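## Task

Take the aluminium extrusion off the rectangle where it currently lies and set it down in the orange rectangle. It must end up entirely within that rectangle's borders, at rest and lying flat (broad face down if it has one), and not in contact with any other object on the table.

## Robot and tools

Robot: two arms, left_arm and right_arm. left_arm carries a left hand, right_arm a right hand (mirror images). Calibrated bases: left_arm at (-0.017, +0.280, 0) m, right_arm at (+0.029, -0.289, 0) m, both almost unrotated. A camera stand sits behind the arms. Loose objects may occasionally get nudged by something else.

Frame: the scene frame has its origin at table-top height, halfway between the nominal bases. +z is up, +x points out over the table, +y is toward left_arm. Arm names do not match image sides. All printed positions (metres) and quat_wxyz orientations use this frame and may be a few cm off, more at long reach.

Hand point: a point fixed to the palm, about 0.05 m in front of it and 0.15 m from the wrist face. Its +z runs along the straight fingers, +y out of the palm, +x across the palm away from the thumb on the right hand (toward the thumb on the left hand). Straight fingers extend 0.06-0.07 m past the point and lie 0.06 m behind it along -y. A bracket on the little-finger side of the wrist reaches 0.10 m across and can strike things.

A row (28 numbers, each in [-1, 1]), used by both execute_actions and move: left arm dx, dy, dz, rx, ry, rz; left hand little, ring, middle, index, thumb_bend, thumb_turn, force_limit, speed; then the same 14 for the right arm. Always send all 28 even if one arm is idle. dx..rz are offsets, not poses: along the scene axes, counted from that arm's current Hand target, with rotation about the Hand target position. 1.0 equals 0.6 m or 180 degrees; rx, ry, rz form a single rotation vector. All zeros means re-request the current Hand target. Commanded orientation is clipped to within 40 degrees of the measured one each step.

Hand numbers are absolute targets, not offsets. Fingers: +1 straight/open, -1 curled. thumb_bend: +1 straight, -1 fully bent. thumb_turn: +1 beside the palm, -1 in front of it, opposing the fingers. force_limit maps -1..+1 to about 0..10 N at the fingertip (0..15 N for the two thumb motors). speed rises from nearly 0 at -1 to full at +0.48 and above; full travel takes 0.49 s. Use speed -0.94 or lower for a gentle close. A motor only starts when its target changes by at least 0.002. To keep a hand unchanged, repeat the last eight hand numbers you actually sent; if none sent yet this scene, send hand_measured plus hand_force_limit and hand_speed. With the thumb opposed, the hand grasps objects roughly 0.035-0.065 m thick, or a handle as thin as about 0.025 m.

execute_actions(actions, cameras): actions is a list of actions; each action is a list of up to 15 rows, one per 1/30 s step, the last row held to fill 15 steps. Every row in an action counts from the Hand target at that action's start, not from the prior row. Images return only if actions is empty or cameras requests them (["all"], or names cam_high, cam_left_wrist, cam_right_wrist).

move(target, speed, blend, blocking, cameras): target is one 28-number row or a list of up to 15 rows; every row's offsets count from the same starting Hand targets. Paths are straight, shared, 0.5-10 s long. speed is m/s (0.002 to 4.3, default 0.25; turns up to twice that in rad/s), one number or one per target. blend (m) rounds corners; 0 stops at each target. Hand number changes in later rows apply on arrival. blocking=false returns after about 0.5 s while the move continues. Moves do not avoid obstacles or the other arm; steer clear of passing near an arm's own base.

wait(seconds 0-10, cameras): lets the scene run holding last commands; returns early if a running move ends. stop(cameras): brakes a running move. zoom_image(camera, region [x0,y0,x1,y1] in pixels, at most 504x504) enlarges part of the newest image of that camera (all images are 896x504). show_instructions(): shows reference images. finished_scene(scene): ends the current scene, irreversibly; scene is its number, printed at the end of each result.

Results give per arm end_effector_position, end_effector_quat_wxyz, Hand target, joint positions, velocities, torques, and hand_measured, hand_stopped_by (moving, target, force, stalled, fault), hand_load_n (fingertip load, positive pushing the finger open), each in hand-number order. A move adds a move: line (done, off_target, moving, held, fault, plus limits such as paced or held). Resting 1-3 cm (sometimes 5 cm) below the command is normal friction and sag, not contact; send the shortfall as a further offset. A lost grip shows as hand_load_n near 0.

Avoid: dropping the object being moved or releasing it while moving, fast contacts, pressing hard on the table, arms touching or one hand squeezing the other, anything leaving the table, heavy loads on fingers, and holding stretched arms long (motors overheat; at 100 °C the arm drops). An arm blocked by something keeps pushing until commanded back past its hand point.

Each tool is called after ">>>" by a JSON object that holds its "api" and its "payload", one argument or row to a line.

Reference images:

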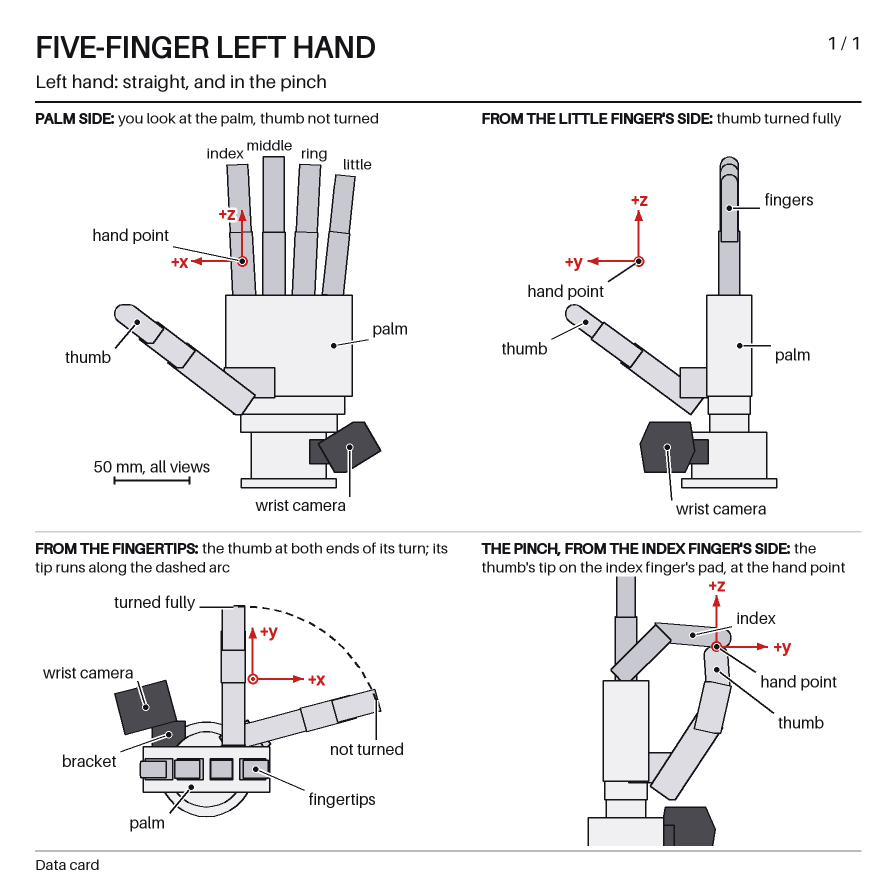

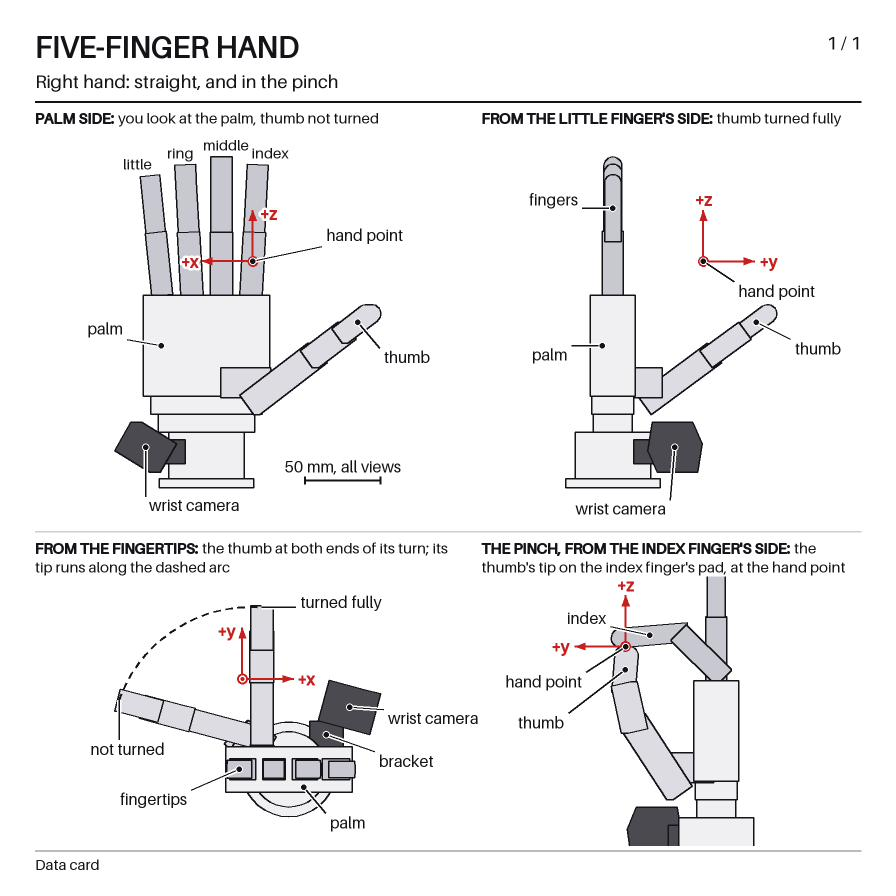

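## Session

>>> {"api": "execute_actions", "payload": {
  "actions": []
}}

Scene clock: 0.00 s.
left_arm: end_effector_position=(+0.7440, +0.8018, +0.2554) hand_measured=(+1.000, +1.000, +1.000, +1.000, +1.000, +1.000) hand_load_n=(+0.0, +0.0, +0.0, -0.5, +0.5, +0.0) hand_stopped_by=(target, target, target, target, target, target) hand_force_limit=0.00 hand_speed=-0.80 end_effector_quat_wxyz=(+0.496, -0.355, +0.792, +0.030) | right_arm: end_effector_position=(+0.1396, -0.4569, +0.1217) hand_measured=(+1.000, +1.000, +1.000, +1.000, +1.000, +1.000) hand_load_n=(+0.0, +0.0, +0.0, +0.0, +0.0, +0.0) hand_stopped_by=(target, target, target, target, target, target) hand_force_limit=0.00 hand_speed=-0.80 end_effector_quat_wxyz=(+0.218, +0.255, +0.941, +0.050)
Joint positions: left_arm=[0.571 2.378 2.619 -0.774 0.072 1.252] | right_arm=[-1.685 0.917 0.58 -1.275 -0.45 0.395]
Joint velocities: within noise
Joint torques (N m): no reading
Motor temperatures (°C): left_arm=[30 33 30 29 28 29] | right_arm=[34 31 38 27 30 28]
Heat: left arm: hottest shoulder 33 °C; right arm: hottest elbow 38 °C.
Hand target: left_arm +0.7455, +0.8028, +0.2882; +0.519, -0.348, +0.780, +0.033 | right_arm +0.1385, -0.4661, +0.1300; +0.220, +0.252, +0.942, +0.037

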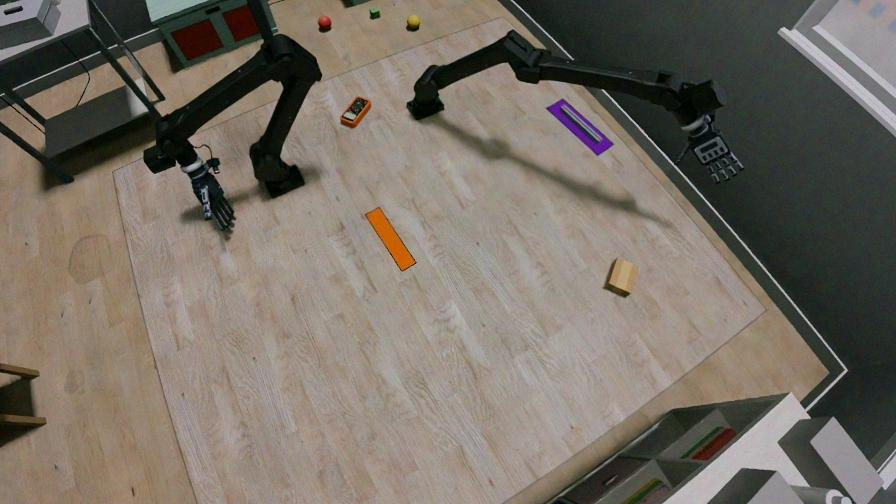

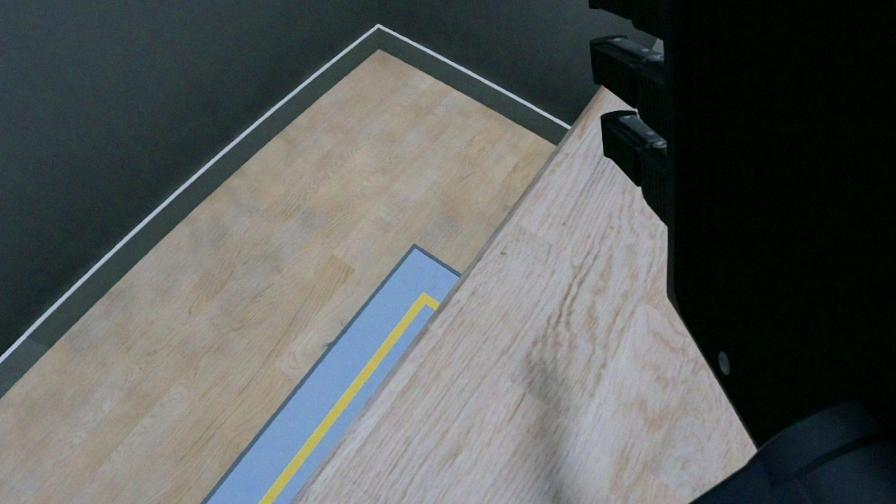

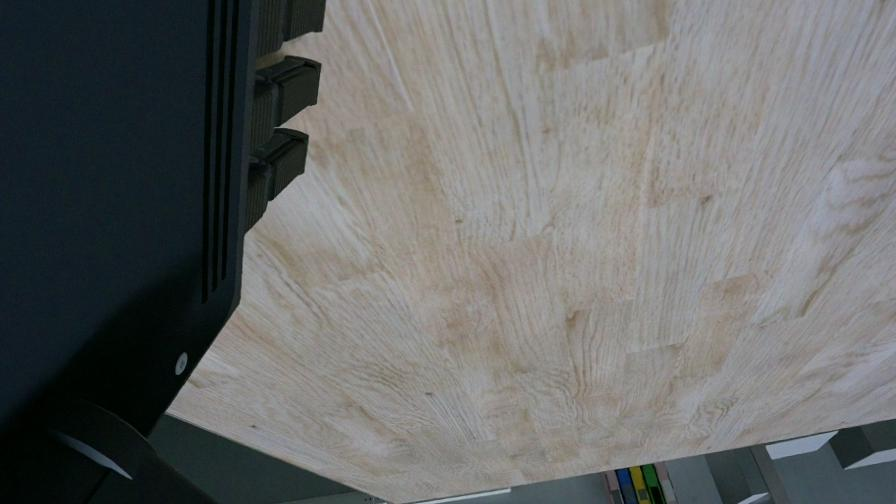

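>>> {"api": "zoom_image", "payload": {
  "camera": "cam_high",
  "region": [530, 80, 630, 170]
}}

>>> {"api": "zoom_image", "payload": {
  "camera": "cam_high",
  "region": [340, 190, 440, 290]
}}

Scaled by 5.040 from the camera's 896x504 image, which has a finer 1280x720 frame.

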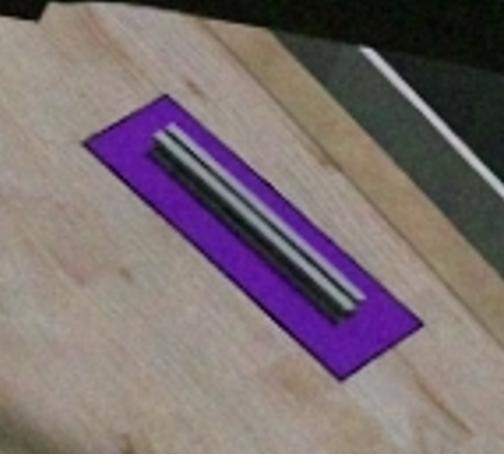

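Scaled by 5.040 from the camera's 896x504 image, which has a finer 1280x720 frame.

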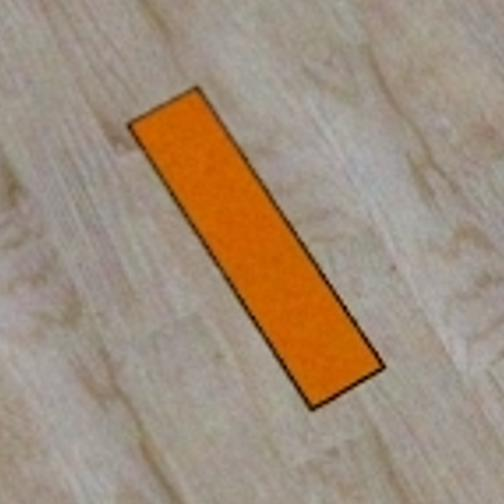

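>>> {"api": "move", "payload": {
  "target": [
    [-0.4425,-0.238,-0.114,-0.2393,-0.2810,0.3147,1,1,1,1,0.25,-1,0.1,-0.3,0,0,0,0,0,0,1,1,1,1,1,1,0,-0.8]
  ],
  "speed": 0.4,
  "cameras": ["cam_high","cam_left_wrist"]
}}

Scene clock: 38.47 s.
left_arm: end_effector_position=(+0.4815, +0.6577, +0.2084) hand_measured=(+1.000, +1.000, +1.000, +1.000, +0.250, -1.000) hand_load_n=(+0.0, +0.0, -0.5, +0.0, +0.0, +0.0) hand_stopped_by=(target, target, target, target, target, target) hand_force_limit=0.10 hand_speed=-0.30 end_effector_quat_wxyz=(-0.544, +0.796, -0.227, +0.138) | right_arm: end_effector_position=(+0.1396, -0.4569, +0.1217) hand_measured=(+1.000, +1.000, +1.000, +1.000, +1.000, +1.000) hand_load_n=(+0.0, +0.0, +0.0, +0.0, +0.0, +0.0) hand_stopped_by=(target, target, target, target, target, target) hand_force_limit=0.00 hand_speed=-0.80 end_effector_quat_wxyz=(+0.218, +0.255, +0.941, +0.050)
Joint positions: left_arm=[0.582 1.467 1.072 -0.026 -0.433 -0.155] | right_arm=[-1.685 0.917 0.58 -1.275 -0.45 0.395]
Joint torques (N m): left_arm=[0.73 -11.34 9.24 2.63 -0.31 -0.07] | right_arm=[0.5 -3.78 9.98 1.05 -0.47 -0.02]
Motor temperatures (°C): left_arm=[30 39 35 29 28 29] | right_arm=[34 31 44 27 30 28]
Heat: left arm: hottest shoulder 39 °C; right arm: hottest elbow 44 °C.
Hand target: left_arm +0.4799, +0.6601, +0.2200; -0.554, +0.791, -0.212, +0.149 | right_arm +0.1385, -0.4661, +0.1300; +0.220, +0.252, +0.942, +0.037
Off the commanded pose: left_arm 0.012 m, 2 deg | right_arm 0.012 m, 2 deg.
move: off_target (left_arm, right_arm)
Images, in order (width x height): cam_high 896x504, cam_left_wrist 896x504.

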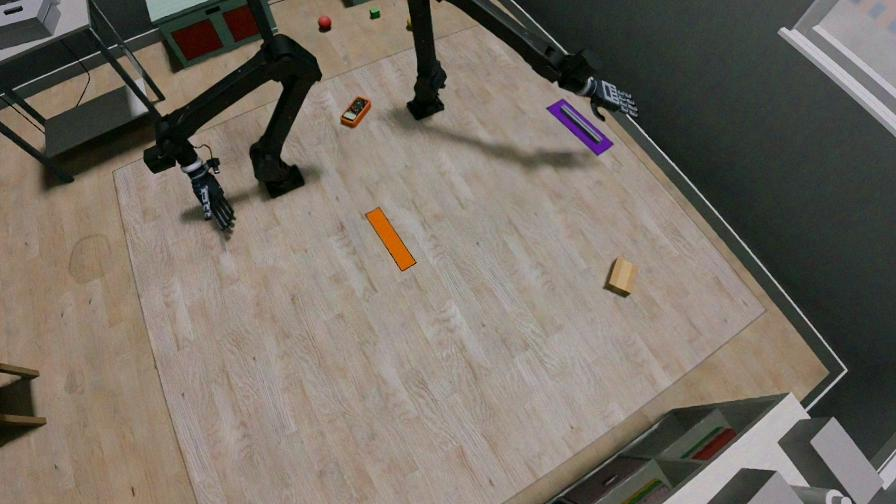

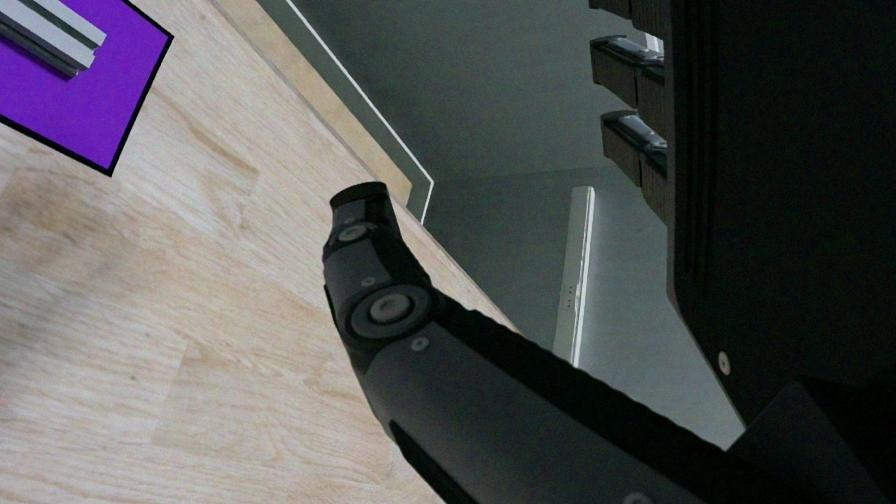

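>>> {"api": "move", "payload": {
  "target": [-0.2315,0.125,-0.183,0,0,0.2083,1,1,1,1,0.25,-1,0.1,-0.3,0,0,0,0,0,0,1,1,1,1,1,1,0,-0.8],
  "speed": 0.25,
  "cameras": ["cam_high","cam_left_wrist"]
}}

>>> {"api": "zoom_image", "payload": {
  "camera": "cam_high",
  "region": [530, 80, 630, 170]
}}

Scene clock: 44.67 s.
left_arm: end_effector_position=(+0.3430, +0.7332, +0.1124) hand_measured=(+1.000, +1.000, +1.000, +1.000, +0.250, -1.000) hand_load_n=(+0.0, +0.0, +0.0, +0.0, +0.0, +0.0) hand_stopped_by=(target, target, target, target, target, target) hand_force_limit=0.10 hand_speed=-0.30 end_effector_quat_wxyz=(-0.572, +0.818, +0.045, -0.039) | right_arm: end_effector_position=(+0.1396, -0.4569, +0.1217) hand_measured=(+1.000, +1.000, +1.000, +1.000, +1.000, +1.000) hand_load_n=(+0.0, +0.0, +0.0, +0.0, +0.0, +0.0) hand_stopped_by=(target, target, target, target, target, target) hand_force_limit=0.00 hand_speed=-0.80 end_effector_quat_wxyz=(+0.218, +0.255, +0.941, +0.050)
Joint positions: left_arm=[0.696 1.57 0.917 0.058 -0.914 -0.48] | right_arm=[-1.685 0.917 0.58 -1.275 -0.45 0.395]
Joint torques (N m): left_arm=[0.73 -9.76 8.24 1.55 -0.58 -0.06] | right_arm=[0.44 -3.78 9.98 1.06 -0.47 -0.02]
Heat: left arm: hottest shoulder 38 °C; right arm: hottest elbow 44 °C.
Hand target: left_arm +0.3411, +0.7351, +0.1103; -0.572, +0.817, +0.053, -0.037 | right_arm +0.1385, -0.4661, +0.1300; +0.220, +0.252, +0.942, +0.037
Off the commanded pose: left_arm 0.004 m, 1 deg | right_arm 0.012 m, 2 deg.
move: off_target (right_arm)
Images, in order (width x height): cam_high 896x504, cam_left_wrist 896x504.

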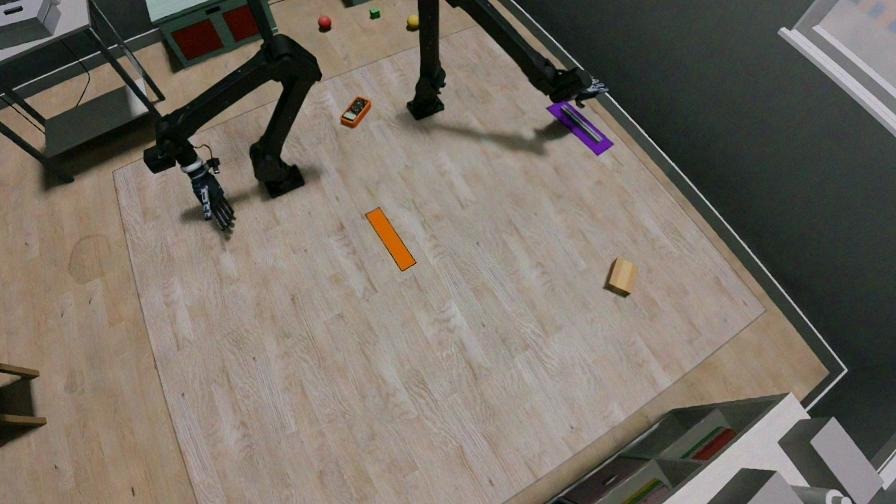

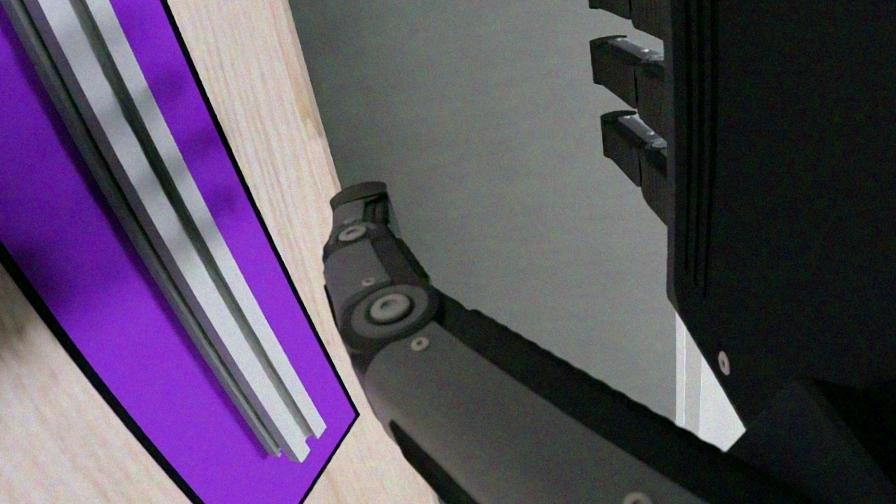

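Scaled by 5.040 from the camera's 896x504 image, which has a finer 1280x720 frame.

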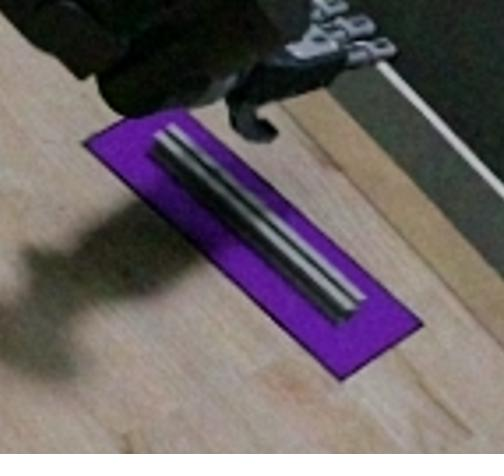

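>>> {"api": "move", "payload": {
  "target": [0.0,0.016,-0.09,0,0,0,1,1,1,1,0.25,-1,0.1,-0.3,0,0,0,0,0,0,1,1,1,1,1,1,0,-0.8],
  "speed": 0.1,
  "cameras": ["cam_high","cam_left_wrist"]
}}

>>> {"api": "zoom_image", "payload": {
  "camera": "cam_high",
  "region": [530, 80, 630, 170]
}}

Scene clock: 70.27 s.
left_arm: end_effector_position=(+0.3435, +0.7415, +0.0561) hand_measured=(+1.000, +1.000, +1.000, +1.000, +0.250, -1.000) hand_load_n=(+0.0, +0.0, +0.0, +0.0, +0.0, +0.0) hand_stopped_by=(target, target, target, target, target, target) hand_force_limit=0.10 hand_speed=-0.30 end_effector_quat_wxyz=(-0.569, +0.820, +0.047, -0.040) | right_arm: end_effector_position=(+0.1396, -0.4569, +0.1217) hand_measured=(+1.000, +1.000, +1.000, +1.000, +1.000, +1.000) hand_load_n=(+0.0, +0.0, +0.0, +0.0, +0.0, -0.5) hand_stopped_by=(target, target, target, target, target, target) hand_force_limit=0.00 hand_speed=-0.80 end_effector_quat_wxyz=(+0.218, +0.255, +0.941, +0.050)
Joint positions: left_arm=[0.71 1.693 0.887 0.205 -0.905 -0.48] | right_arm=[-1.685 0.917 0.58 -1.275 -0.45 0.395]
Joint torques (N m): left_arm=[0.91 -10.64 7.08 2.25 -0.4 0.09] | right_arm=[0.44 -3.78 9.96 1.05 -0.47 -0.02]
Heat: left arm: hottest shoulder 37 °C; right arm: hottest elbow 45 °C.
Hand target: left_arm +0.3410, +0.7446, +0.0561; -0.572, +0.818, +0.053, -0.037 | right_arm +0.1385, -0.4661, +0.1300; +0.220, +0.252, +0.942, +0.037
Off the commanded pose: left_arm 0.004 m, 1 deg | right_arm 0.012 m, 2 deg.
move: off_target (right_arm)
Images, in order (width x height): cam_high 896x504, cam_left_wrist 896x504.

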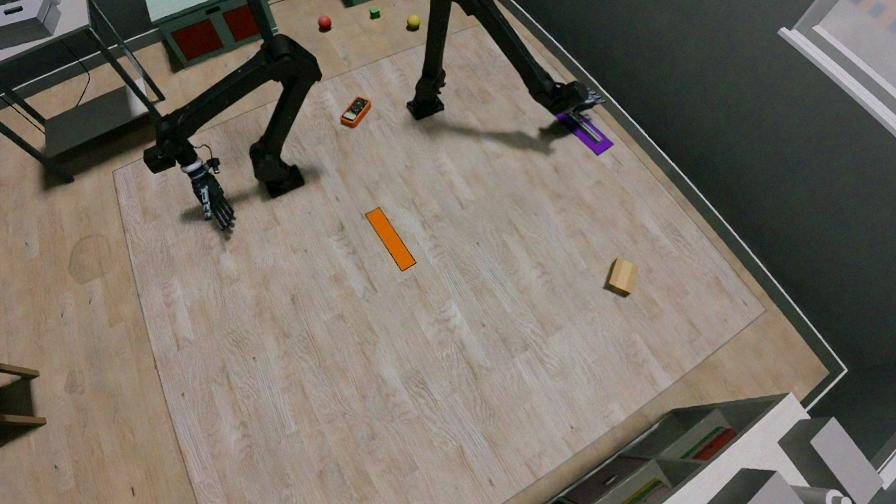

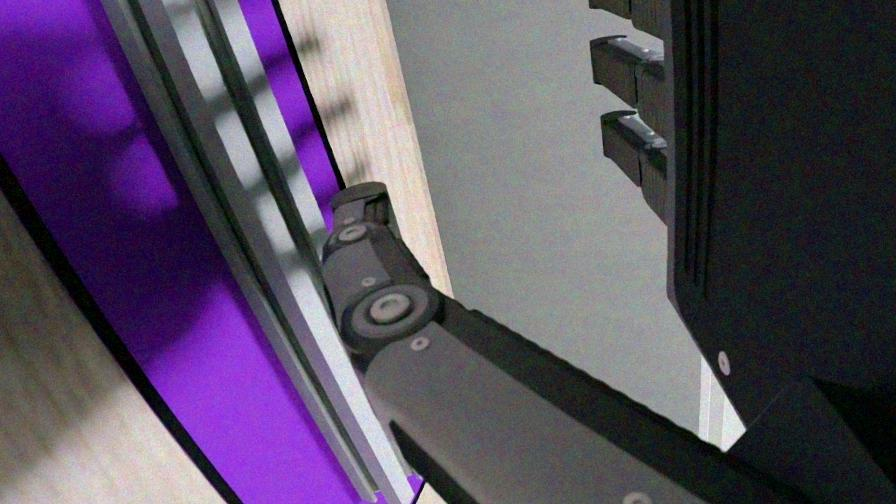

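Scaled by 5.040 from the camera's 896x504 image, which has a finer 1280x720 frame.

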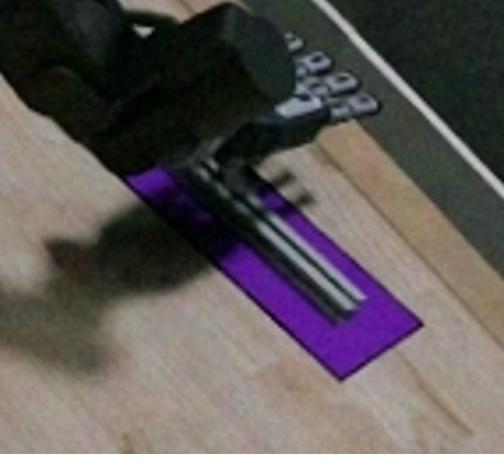

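>>> {"api": "move", "payload": {
  "target": [0.0,-0.015,-0.035,0,0,0,1,1,1,1,0.25,-1,0.1,-0.3,0,0,0,0,0,0,1,1,1,1,1,1,0,-0.8],
  "speed": 0.06,
  "cameras": ["cam_left_wrist"]
}}

Scene clock: 79.67 s.
left_arm: end_effector_position=(+0.3371, +0.7378, +0.0359) hand_measured=(+1.000, +1.000, +1.000, +1.000, +0.250, -1.000) hand_load_n=(+0.0, +0.0, +0.0, +0.0, +0.0, +0.0) hand_stopped_by=(target, target, target, target, target, target) hand_force_limit=0.10 hand_speed=-0.30 end_effector_quat_wxyz=(-0.568, +0.820, +0.048, -0.046) | right_arm: end_effector_position=(+0.1396, -0.4569, +0.1217) hand_measured=(+1.000, +1.000, +1.000, +1.000, +1.000, +1.000) hand_load_n=(+0.0, +0.0, +0.0, +0.0, -0.5, +0.0) hand_stopped_by=(target, target, target, target, target, target) hand_force_limit=0.00 hand_speed=-0.80 end_effector_quat_wxyz=(+0.218, +0.255, +0.941, +0.050)
Joint positions: left_arm=[0.71 1.726 0.86 0.258 -0.913 -0.48] | right_arm=[-1.685 0.917 0.58 -1.275 -0.45 0.395]
Joint torques (N m): left_arm=[-0.21 -10.52 6.56 2.21 -0.58 -0.07] | right_arm=[0.44 -3.78 9.98 1.06 -0.47 -0.02]
Heat: left arm: hottest shoulder 36 °C; right arm: hottest elbow 46 °C.
Hand target: left_arm +0.3410, +0.7357, +0.0352; -0.572, +0.818, +0.053, -0.037 | right_arm +0.1385, -0.4661, +0.1300; +0.220, +0.252, +0.942, +0.037
Off the commanded pose: left_arm 0.005 m, 1 deg | right_arm 0.012 m, 2 deg.
move: off_target (right_arm)
Images, in order (width x height): cam_left_wrist 896x504.

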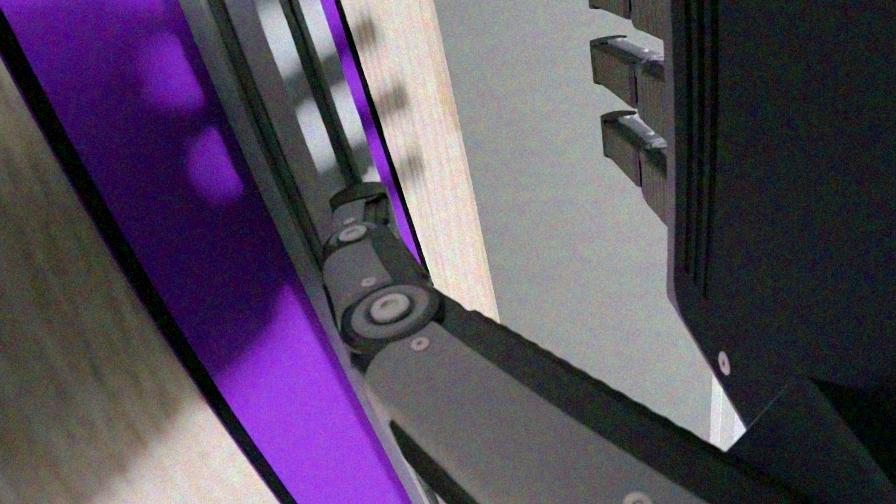

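>>> {"api": "move", "payload": {
  "target": [0.003,-0.018,0.004,0,0,0,1,1,1,1,0.25,-1,0.1,-0.3,0,0,0,0,0,0,1,1,1,1,1,1,0,-0.8],
  "speed": 0.06,
  "cameras": ["cam_left_wrist"]
}}

Scene clock: 90.73 s.
left_arm: end_effector_position=(+0.3409, +0.7281, +0.0329) hand_measured=(+1.000, +1.000, +1.000, +1.000, +0.250, -1.000) hand_load_n=(+0.0, +0.0, +0.0, +0.0, +0.0, +0.0) hand_stopped_by=(target, target, target, target, target, target) hand_force_limit=0.10 hand_speed=-0.30 end_effector_quat_wxyz=(-0.570, +0.819, +0.047, -0.045) | right_arm: end_effector_position=(+0.1396, -0.4569, +0.1217) hand_measured=(+1.000, +1.000, +1.000, +1.000, +1.000, +1.000) hand_load_n=(+0.0, +0.0, +0.0, +0.0, +0.0, +0.0) hand_stopped_by=(target, target, target, target, target, target) hand_force_limit=0.00 hand_speed=-0.80 end_effector_quat_wxyz=(+0.218, +0.255, +0.941, +0.050)
Joint positions: left_arm=[0.688 1.726 0.848 0.258 -0.93 -0.498] | right_arm=[-1.685 0.917 0.58 -1.275 -0.45 0.395]
Joint torques (N m): left_arm=[-0.21 -11.63 6.37 1.43 -0.6 -0.05] | right_arm=[0.44 -3.84 9.96 1.06 -0.47 -0.03]
Heat: left arm: hottest shoulder 36 °C; right arm: hottest elbow 46 °C.
Hand target: left_arm +0.3428, +0.7248, +0.0376; -0.572, +0.818, +0.053, -0.037 | right_arm +0.1385, -0.4661, +0.1300; +0.220, +0.252, +0.942, +0.037
Off the commanded pose: left_arm 0.006 m, 1 deg | right_arm 0.012 m, 2 deg.
move: off_target (right_arm)
Images, in order (width x height): cam_left_wrist 896x504.

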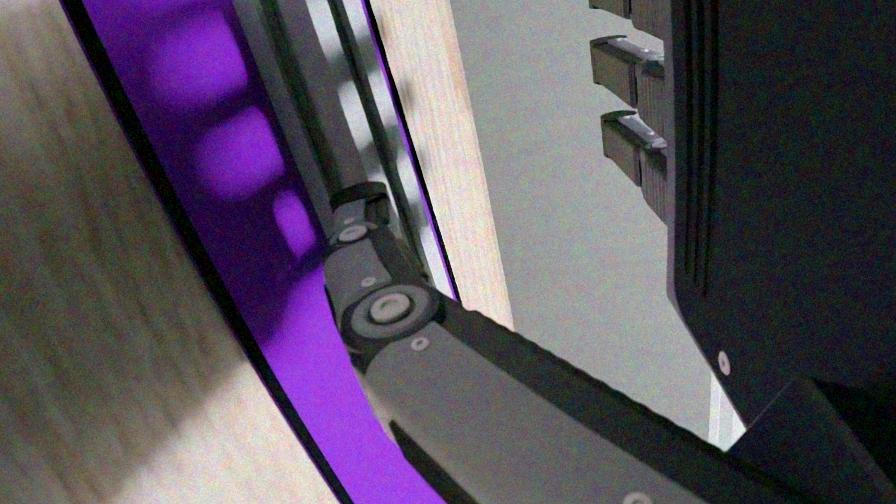

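>>> {"api": "move", "payload": {
  "target": [0,0,-0.024,0,0,0,1,1,1,1,0.25,-1,0.1,-0.3,0,0,0,0,0,0,1,1,1,1,1,1,0,-0.8],
  "speed": 0.05,
  "cameras": ["cam_left_wrist"]
}}

Scene clock: 95.83 s.
left_arm: end_effector_position=(+0.3396, +0.7271, +0.0246) hand_measured=(+1.000, +1.000, +1.000, +1.000, +0.250, -1.000) hand_load_n=(+0.0, +0.0, +0.0, +0.0, +0.0, +0.0) hand_stopped_by=(target, target, target, target, target, target) hand_force_limit=0.10 hand_speed=-0.30 end_effector_quat_wxyz=(-0.569, +0.820, +0.048, -0.046) | right_arm: end_effector_position=(+0.1396, -0.4569, +0.1217) hand_measured=(+1.000, +1.000, +1.000, +1.000, +1.000, +1.000) hand_load_n=(+0.0, +0.0, +0.0, +0.0, +0.0, +0.0) hand_stopped_by=(target, target, target, target, target, target) hand_force_limit=0.00 hand_speed=-0.80 end_effector_quat_wxyz=(+0.218, +0.255, +0.941, +0.050)
Joint positions: left_arm=[0.688 1.742 0.841 0.279 -0.931 -0.5] | right_arm=[-1.685 0.917 0.58 -1.275 -0.45 0.395]
Joint torques (N m): left_arm=[-0.21 -10.46 6.22 2.19 -0.59 -0.07] | right_arm=[0.44 -3.84 9.96 1.05 -0.47 -0.02]
Heat: left arm: hottest shoulder 36 °C; right arm: hottest elbow 46 °C.
Hand target: left_arm +0.3428, +0.7249, +0.0230; -0.572, +0.818, +0.053, -0.037 | right_arm +0.1385, -0.4661, +0.1300; +0.220, +0.252, +0.942, +0.037
Off the commanded pose: left_arm 0.004 m, 1 deg | right_arm 0.012 m, 2 deg.
move: off_target (right_arm)
Images, in order (width x height): cam_left_wrist 896x504.

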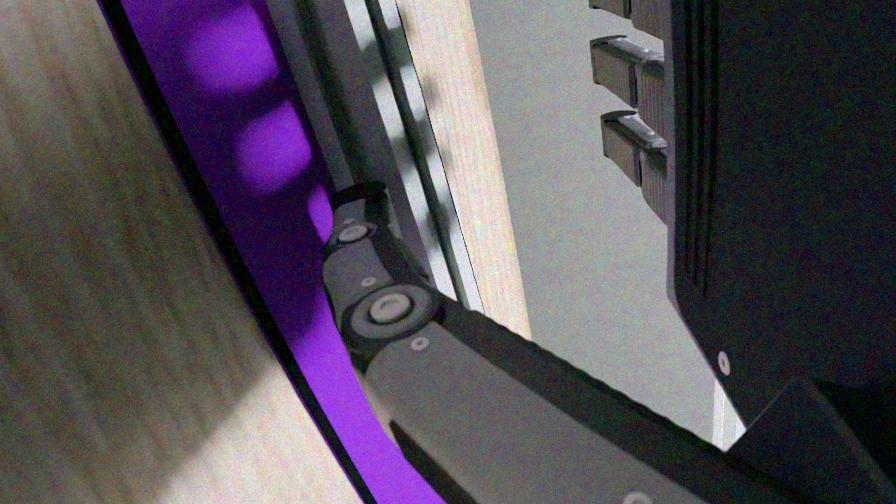

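>>> {"api": "move", "payload": {
  "target": [0,0.003,-0.017,0,0,0,1,1,1,1,0.25,-1,0.1,-0.3,0,0,0,0,0,0,1,1,1,1,1,1,0,-0.8],
  "speed": 0.04,
  "cameras": ["cam_left_wrist"]
}}

Scene clock: 101.63 s.
left_arm: end_effector_position=(+0.3414, +0.7286, +0.0157) hand_measured=(+1.000, +1.000, +1.000, +1.000, +0.250, -1.000) hand_load_n=(+0.0, +0.0, +0.0, +0.0, +0.0, -0.5) hand_stopped_by=(target, target, target, target, target, target) hand_force_limit=0.10 hand_speed=-0.30 end_effector_quat_wxyz=(-0.570, +0.819, +0.049, -0.044) | right_arm: end_effector_position=(+0.1396, -0.4569, +0.1217) hand_measured=(+1.000, +1.000, +1.000, +1.000, +1.000, +1.000) hand_load_n=(+0.0, +0.0, -0.5, +0.0, -0.5, +0.0) hand_stopped_by=(target, target, target, target, target, target) hand_force_limit=0.00 hand_speed=-0.80 end_effector_quat_wxyz=(+0.218, +0.255, +0.941, +0.050)
Joint positions: left_arm=[0.688 1.768 0.841 0.31 -0.931 -0.5] | right_arm=[-1.685 0.917 0.58 -1.275 -0.45 0.395]
Joint torques (N m): left_arm=[0.03 -10.46 5.93 2.17 -0.48 -0.03] | right_arm=[0.44 -3.78 9.96 1.06 -0.47 -0.02]
Heat: left arm: hottest shoulder 36 °C; right arm: hottest elbow 46 °C.
Hand target: left_arm +0.3428, +0.7267, +0.0129; -0.572, +0.818, +0.053, -0.037 | right_arm +0.1385, -0.4661, +0.1300; +0.220, +0.252, +0.942, +0.037
Off the commanded pose: left_arm 0.004 m, 1 deg | right_arm 0.012 m, 2 deg.
move: off_target (right_arm)
Images, in order (width x height): cam_left_wrist 896x504.

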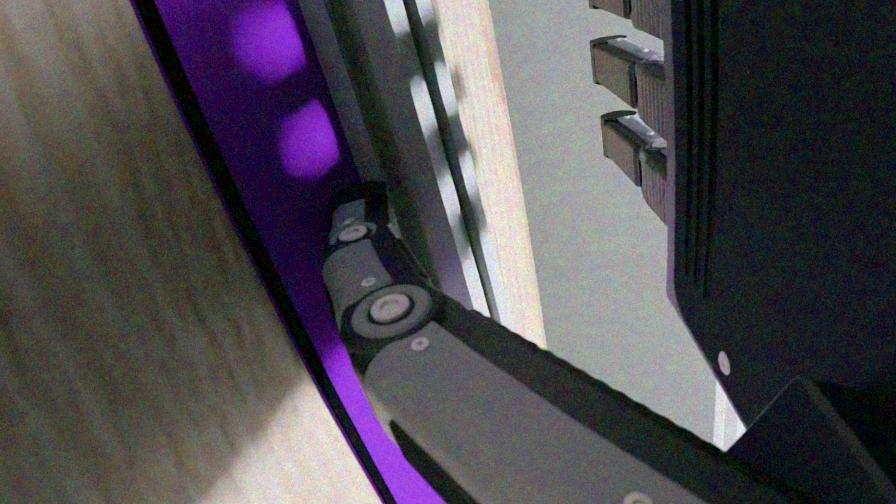

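>>> {"api": "move", "payload": {
  "target": [
    [0,0,0,0,0,0,0.5,0.5,0.2,0.2,0.25,-1,-0.5,-0.5,0,0,0,0,0,0,1,1,1,1,1,1,0,-0.8],
    [0,0,0,0,0,0,0.5,0.4,-0.15,-0.15,0.25,-1,-0.5,-0.8,0,0,0,0,0,0,1,1,1,1,1,1,0,-0.8]
  ],
  "speed": 0.05,
  "cameras": ["cam_left_wrist"]
}}

Scene clock: 112.70 s.
left_arm: end_effector_position=(+0.3422, +0.7297, +0.0174) hand_measured=(+0.500, +0.400, -0.018, -0.038, +0.252, -1.000) hand_load_n=(+0.0, +0.0, +5.0, +3.0, +4.0, -0.5) hand_stopped_by=(target, target, force, force, target, target) hand_force_limit=-0.50 hand_speed=-0.80 end_effector_quat_wxyz=(-0.573, +0.817, +0.052, -0.042) | right_arm: end_effector_position=(+0.1396, -0.4569, +0.1217) hand_measured=(+1.000, +1.000, +1.000, +1.000, +1.000, +1.000) hand_load_n=(+0.0, +0.0, +0.0, +0.0, +0.0, +0.0) hand_stopped_by=(target, target, target, target, target, target) hand_force_limit=0.00 hand_speed=-0.80 end_effector_quat_wxyz=(+0.218, +0.255, +0.941, +0.050)
Joint positions: left_arm=[0.688 1.768 0.841 0.319 -0.933 -0.501] | right_arm=[-1.685 0.917 0.58 -1.275 -0.45 0.395]
Joint torques (N m): left_arm=[0.09 -10.46 5.91 1.85 -0.37 -0.03] | right_arm=[0.44 -3.78 9.98 1.06 -0.47 -0.02]
Heat: left arm: hottest shoulder 36 °C; right arm: hottest elbow 47 °C.
Hand target: left_arm +0.3429, +0.7266, +0.0129; -0.572, +0.817, +0.053, -0.037 | right_arm +0.1385, -0.4661, +0.1300; +0.220, +0.252, +0.942, +0.037
Off the commanded pose: left_arm 0.005 m, 1 deg | right_arm 0.012 m, 2 deg.
move: off_target (right_arm)
Images, in order (width x height): cam_left_wrist 896x504.

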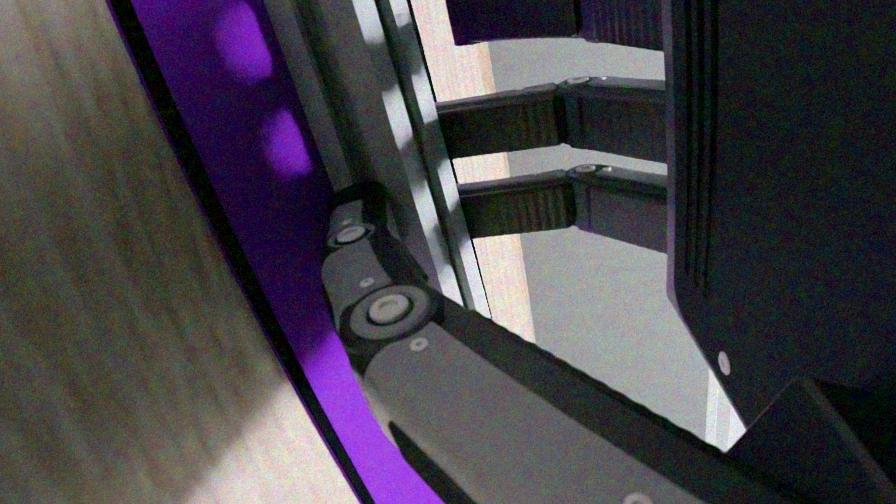

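>>> {"api": "move", "payload": {
  "target": [0,0,0,0,0,0,0.5,0.4,-0.4,-0.4,0.2,-1,0.2,-0.8,0,0,0,0,0,0,1,1,1,1,1,1,0,-0.8],
  "speed": 0.05,
  "cameras": ["cam_left_wrist"]
}}

Scene clock: 116.50 s.
left_arm: end_effector_position=(+0.3422, +0.7297, +0.0174) hand_measured=(+0.500, +0.400, -0.032, -0.052, +0.248, -1.000) hand_load_n=(+0.0, +0.0, +10.5, +7.0, +9.0, -0.5) hand_stopped_by=(target, target, force, force, force, target) hand_force_limit=0.20 hand_speed=-0.80 end_effector_quat_wxyz=(-0.573, +0.817, +0.052, -0.042) | right_arm: end_effector_position=(+0.1396, -0.4569, +0.1217) hand_measured=(+1.000, +1.000, +1.000, +1.000, +1.000, +1.000) hand_load_n=(+0.0, +0.5, +0.0, +0.0, +0.0, +0.0) hand_stopped_by=(target, target, target, target, target, target) hand_force_limit=0.00 hand_speed=-0.80 end_effector_quat_wxyz=(+0.218, +0.255, +0.941, +0.050)
Joint positions: left_arm=[0.688 1.768 0.841 0.319 -0.933 -0.501] | right_arm=[-1.685 0.917 0.58 -1.275 -0.45 0.395]
Joint torques (N m): left_arm=[0.09 -10.46 5.93 1.85 -0.35 -0.03] | right_arm=[0.44 -3.78 9.98 1.06 -0.47 -0.02]
Heat: left arm: hottest shoulder 36 °C; right arm: hottest elbow 47 °C.
Hand target: left_arm +0.3429, +0.7266, +0.0129; -0.572, +0.818, +0.053, -0.037 | right_arm +0.1385, -0.4661, +0.1300; +0.220, +0.252, +0.942, +0.037
Off the commanded pose: left_arm 0.005 m, 1 deg | right_arm 0.012 m, 2 deg.
move: off_target (right_arm)
Images, in order (width x height): cam_left_wrist 896x504.

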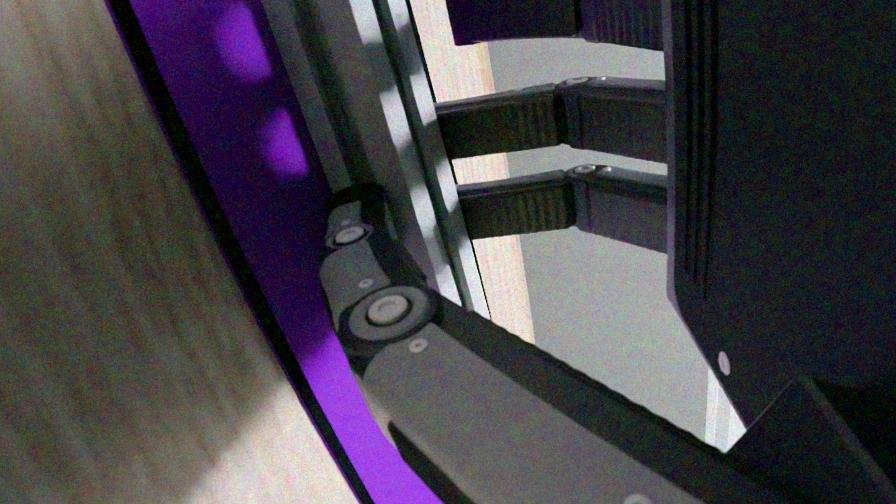

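>>> {"api": "move", "payload": {
  "target": [0,0,0.16,0,0,0,0.5,0.4,-0.4,-0.45,0.2,-1,0.2,-0.8,0,0,0,0,0,0,1,1,1,1,1,1,0,-0.8],
  "speed": 0.08,
  "cameras": ["cam_left_wrist","cam_high"]
}}

>>> {"api": "zoom_image", "payload": {
  "camera": "cam_high",
  "region": [530, 70, 630, 170]
}}

Scene clock: 121.50 s.
left_arm: end_effector_position=(+0.3205, +0.7113, +0.0720) hand_measured=(+0.500, +0.400, -0.032, -0.052, +0.248, -1.000) hand_load_n=(+0.0, +0.0, +10.0, +6.5, +10.5, +0.0) hand_stopped_by=(target, target, force, force, force, target) hand_force_limit=0.20 hand_speed=-0.80 end_effector_quat_wxyz=(-0.554, +0.829, +0.033, -0.065) | right_arm: end_effector_position=(+0.1396, -0.4569, +0.1217) hand_measured=(+1.000, +1.000, +1.000, +1.000, +1.000, +1.000) hand_load_n=(+0.0, +0.0, +0.0, +0.0, +0.0, +0.0) hand_stopped_by=(target, target, target, target, target, target) hand_force_limit=0.00 hand_speed=-0.80 end_effector_quat_wxyz=(+0.218, +0.255, +0.941, +0.050)
Joint positions: left_arm=[0.688 1.583 0.841 0.059 -0.929 -0.501] | right_arm=[-1.685 0.917 0.58 -1.275 -0.45 0.395]
Joint torques (N m): left_arm=[-0.03 -11.28 12.96 0.99 -0.56 -0.01] | right_arm=[0.5 -3.78 9.96 1.06 -0.47 -0.02]
Heat: left arm: hottest shoulder 36 °C; right arm: hottest elbow 47 °C.
Hand target: left_arm +0.3429, +0.7266, +0.1088; -0.572, +0.818, +0.053, -0.037 | right_arm +0.1385, -0.4661, +0.1300; +0.220, +0.252, +0.942, +0.037
Off the commanded pose: left_arm 0.046 m, 5 deg | right_arm 0.012 m, 2 deg.
move: off_target (left_arm, right_arm)
Images, in order (width x height): cam_high 896x504, cam_left_wrist 896x504.

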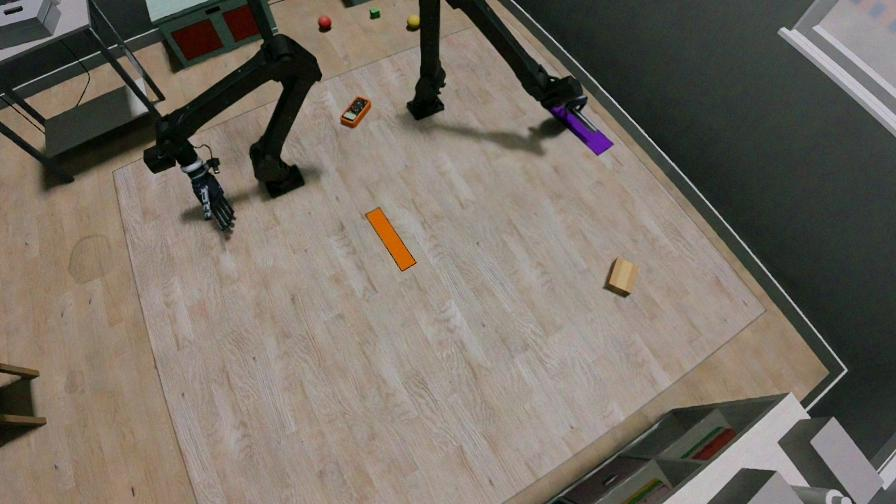

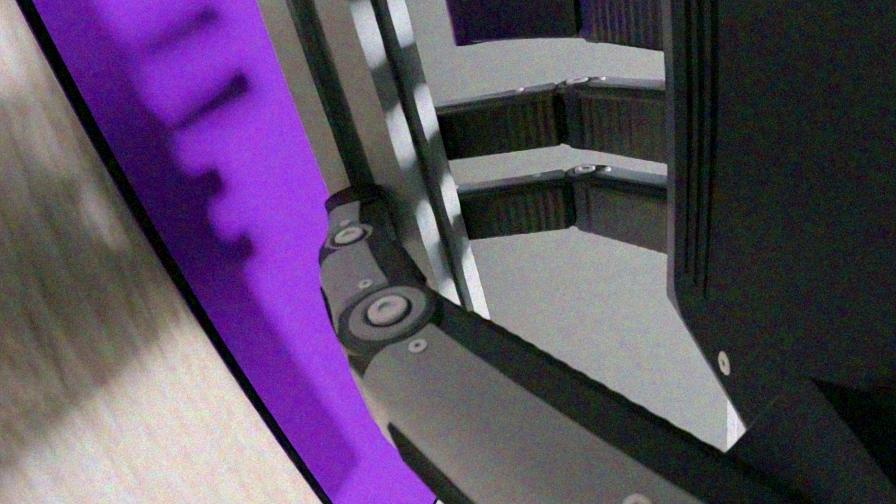

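Scaled by 5.040 from the camera's 896x504 image, which has a finer 1280x720 frame.

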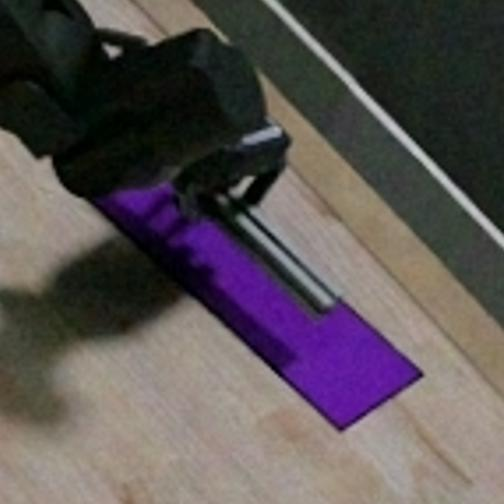

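>>> {"api": "move", "payload": {
  "target": [
    [0.228,-0.211,0.102,0,0,-0.208,0.5,0.4,-0.4,-0.45,0.2,-1,0.2,-0.8,0,0,0,0,0,0,1,1,1,1,1,1,0,-0.8],
    [0.328,-0.744,0.119,0,0,-0.5417,0.5,0.4,-0.4,-0.45,0.2,-1,0.2,-0.8,0,0,0,0,0,0,1,1,1,1,1,1,0,-0.8]
  ],
  "speed": 0.25,
  "blend": [0.04,0],
  "cameras": ["cam_left_wrist","cam_high"]
}}

Scene clock: 141.23 s.
left_arm: end_effector_position=(+0.5233, +0.2806, +0.1573) hand_measured=(+0.500, +0.400, -0.032, -0.052, +0.248, -1.000) hand_load_n=(+0.0, +0.0, +10.0, +6.5, +10.0, +0.0) hand_stopped_by=(target, target, force, force, force, target) hand_force_limit=0.20 hand_speed=-0.80 end_effector_quat_wxyz=(-0.386, +0.597, -0.584, +0.391) | right_arm: end_effector_position=(+0.1396, -0.4569, +0.1217) hand_measured=(+1.000, +1.000, +1.000, +1.000, +1.000, +1.000) hand_load_n=(+0.0, +0.0, +0.0, +0.0, +0.0, +0.0) hand_stopped_by=(target, target, target, target, target, target) hand_force_limit=0.00 hand_speed=-0.80 end_effector_quat_wxyz=(+0.218, +0.255, +0.941, +0.050)
Joint positions: left_arm=[0.089 1.313 0.775 0.131 0.073 0.015] | right_arm=[-1.685 0.917 0.58 -1.275 -0.45 0.395]
Joint torques (N m): left_arm=[0.03 -7.53 12.45 2.7 0.08 0.23] | right_arm=[0.44 -3.78 9.96 1.06 -0.47 -0.02]
Heat: left arm: hottest shoulder 36 °C; right arm: hottest elbow 47 °C.
Hand target: left_arm +0.5397, +0.2802, +0.1803; -0.405, +0.579, -0.579, +0.406 | right_arm +0.1385, -0.4661, +0.1300; +0.220, +0.252, +0.942, +0.037
Off the commanded pose: left_arm 0.028 m, 3 deg | right_arm 0.012 m, 2 deg.
move: off_target (left_arm, right_arm)
Images, in order (width x height): cam_high 896x504, cam_left_wrist 896x504.

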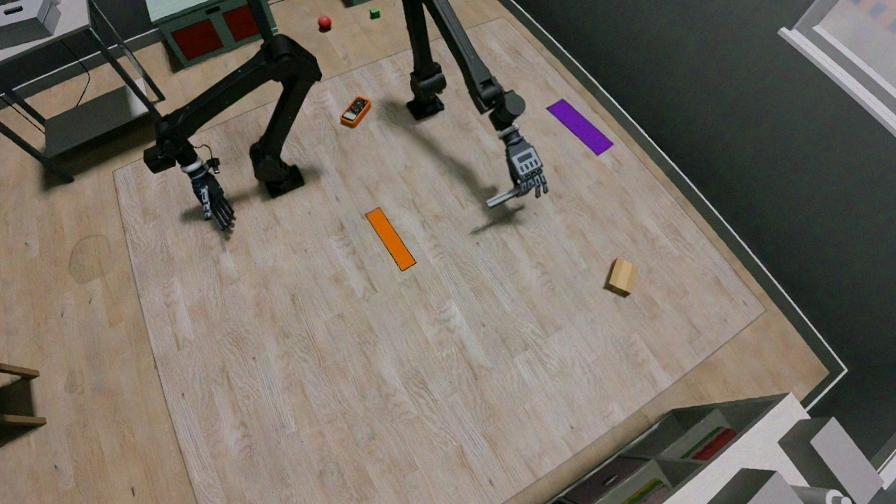

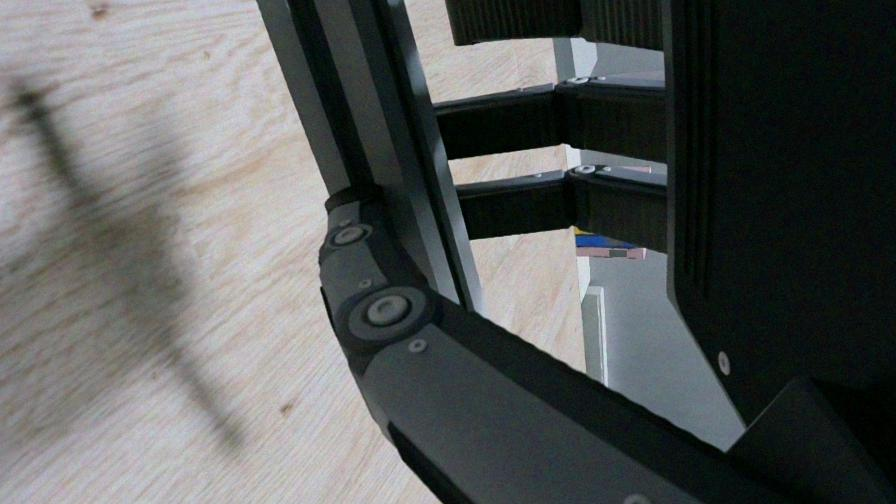

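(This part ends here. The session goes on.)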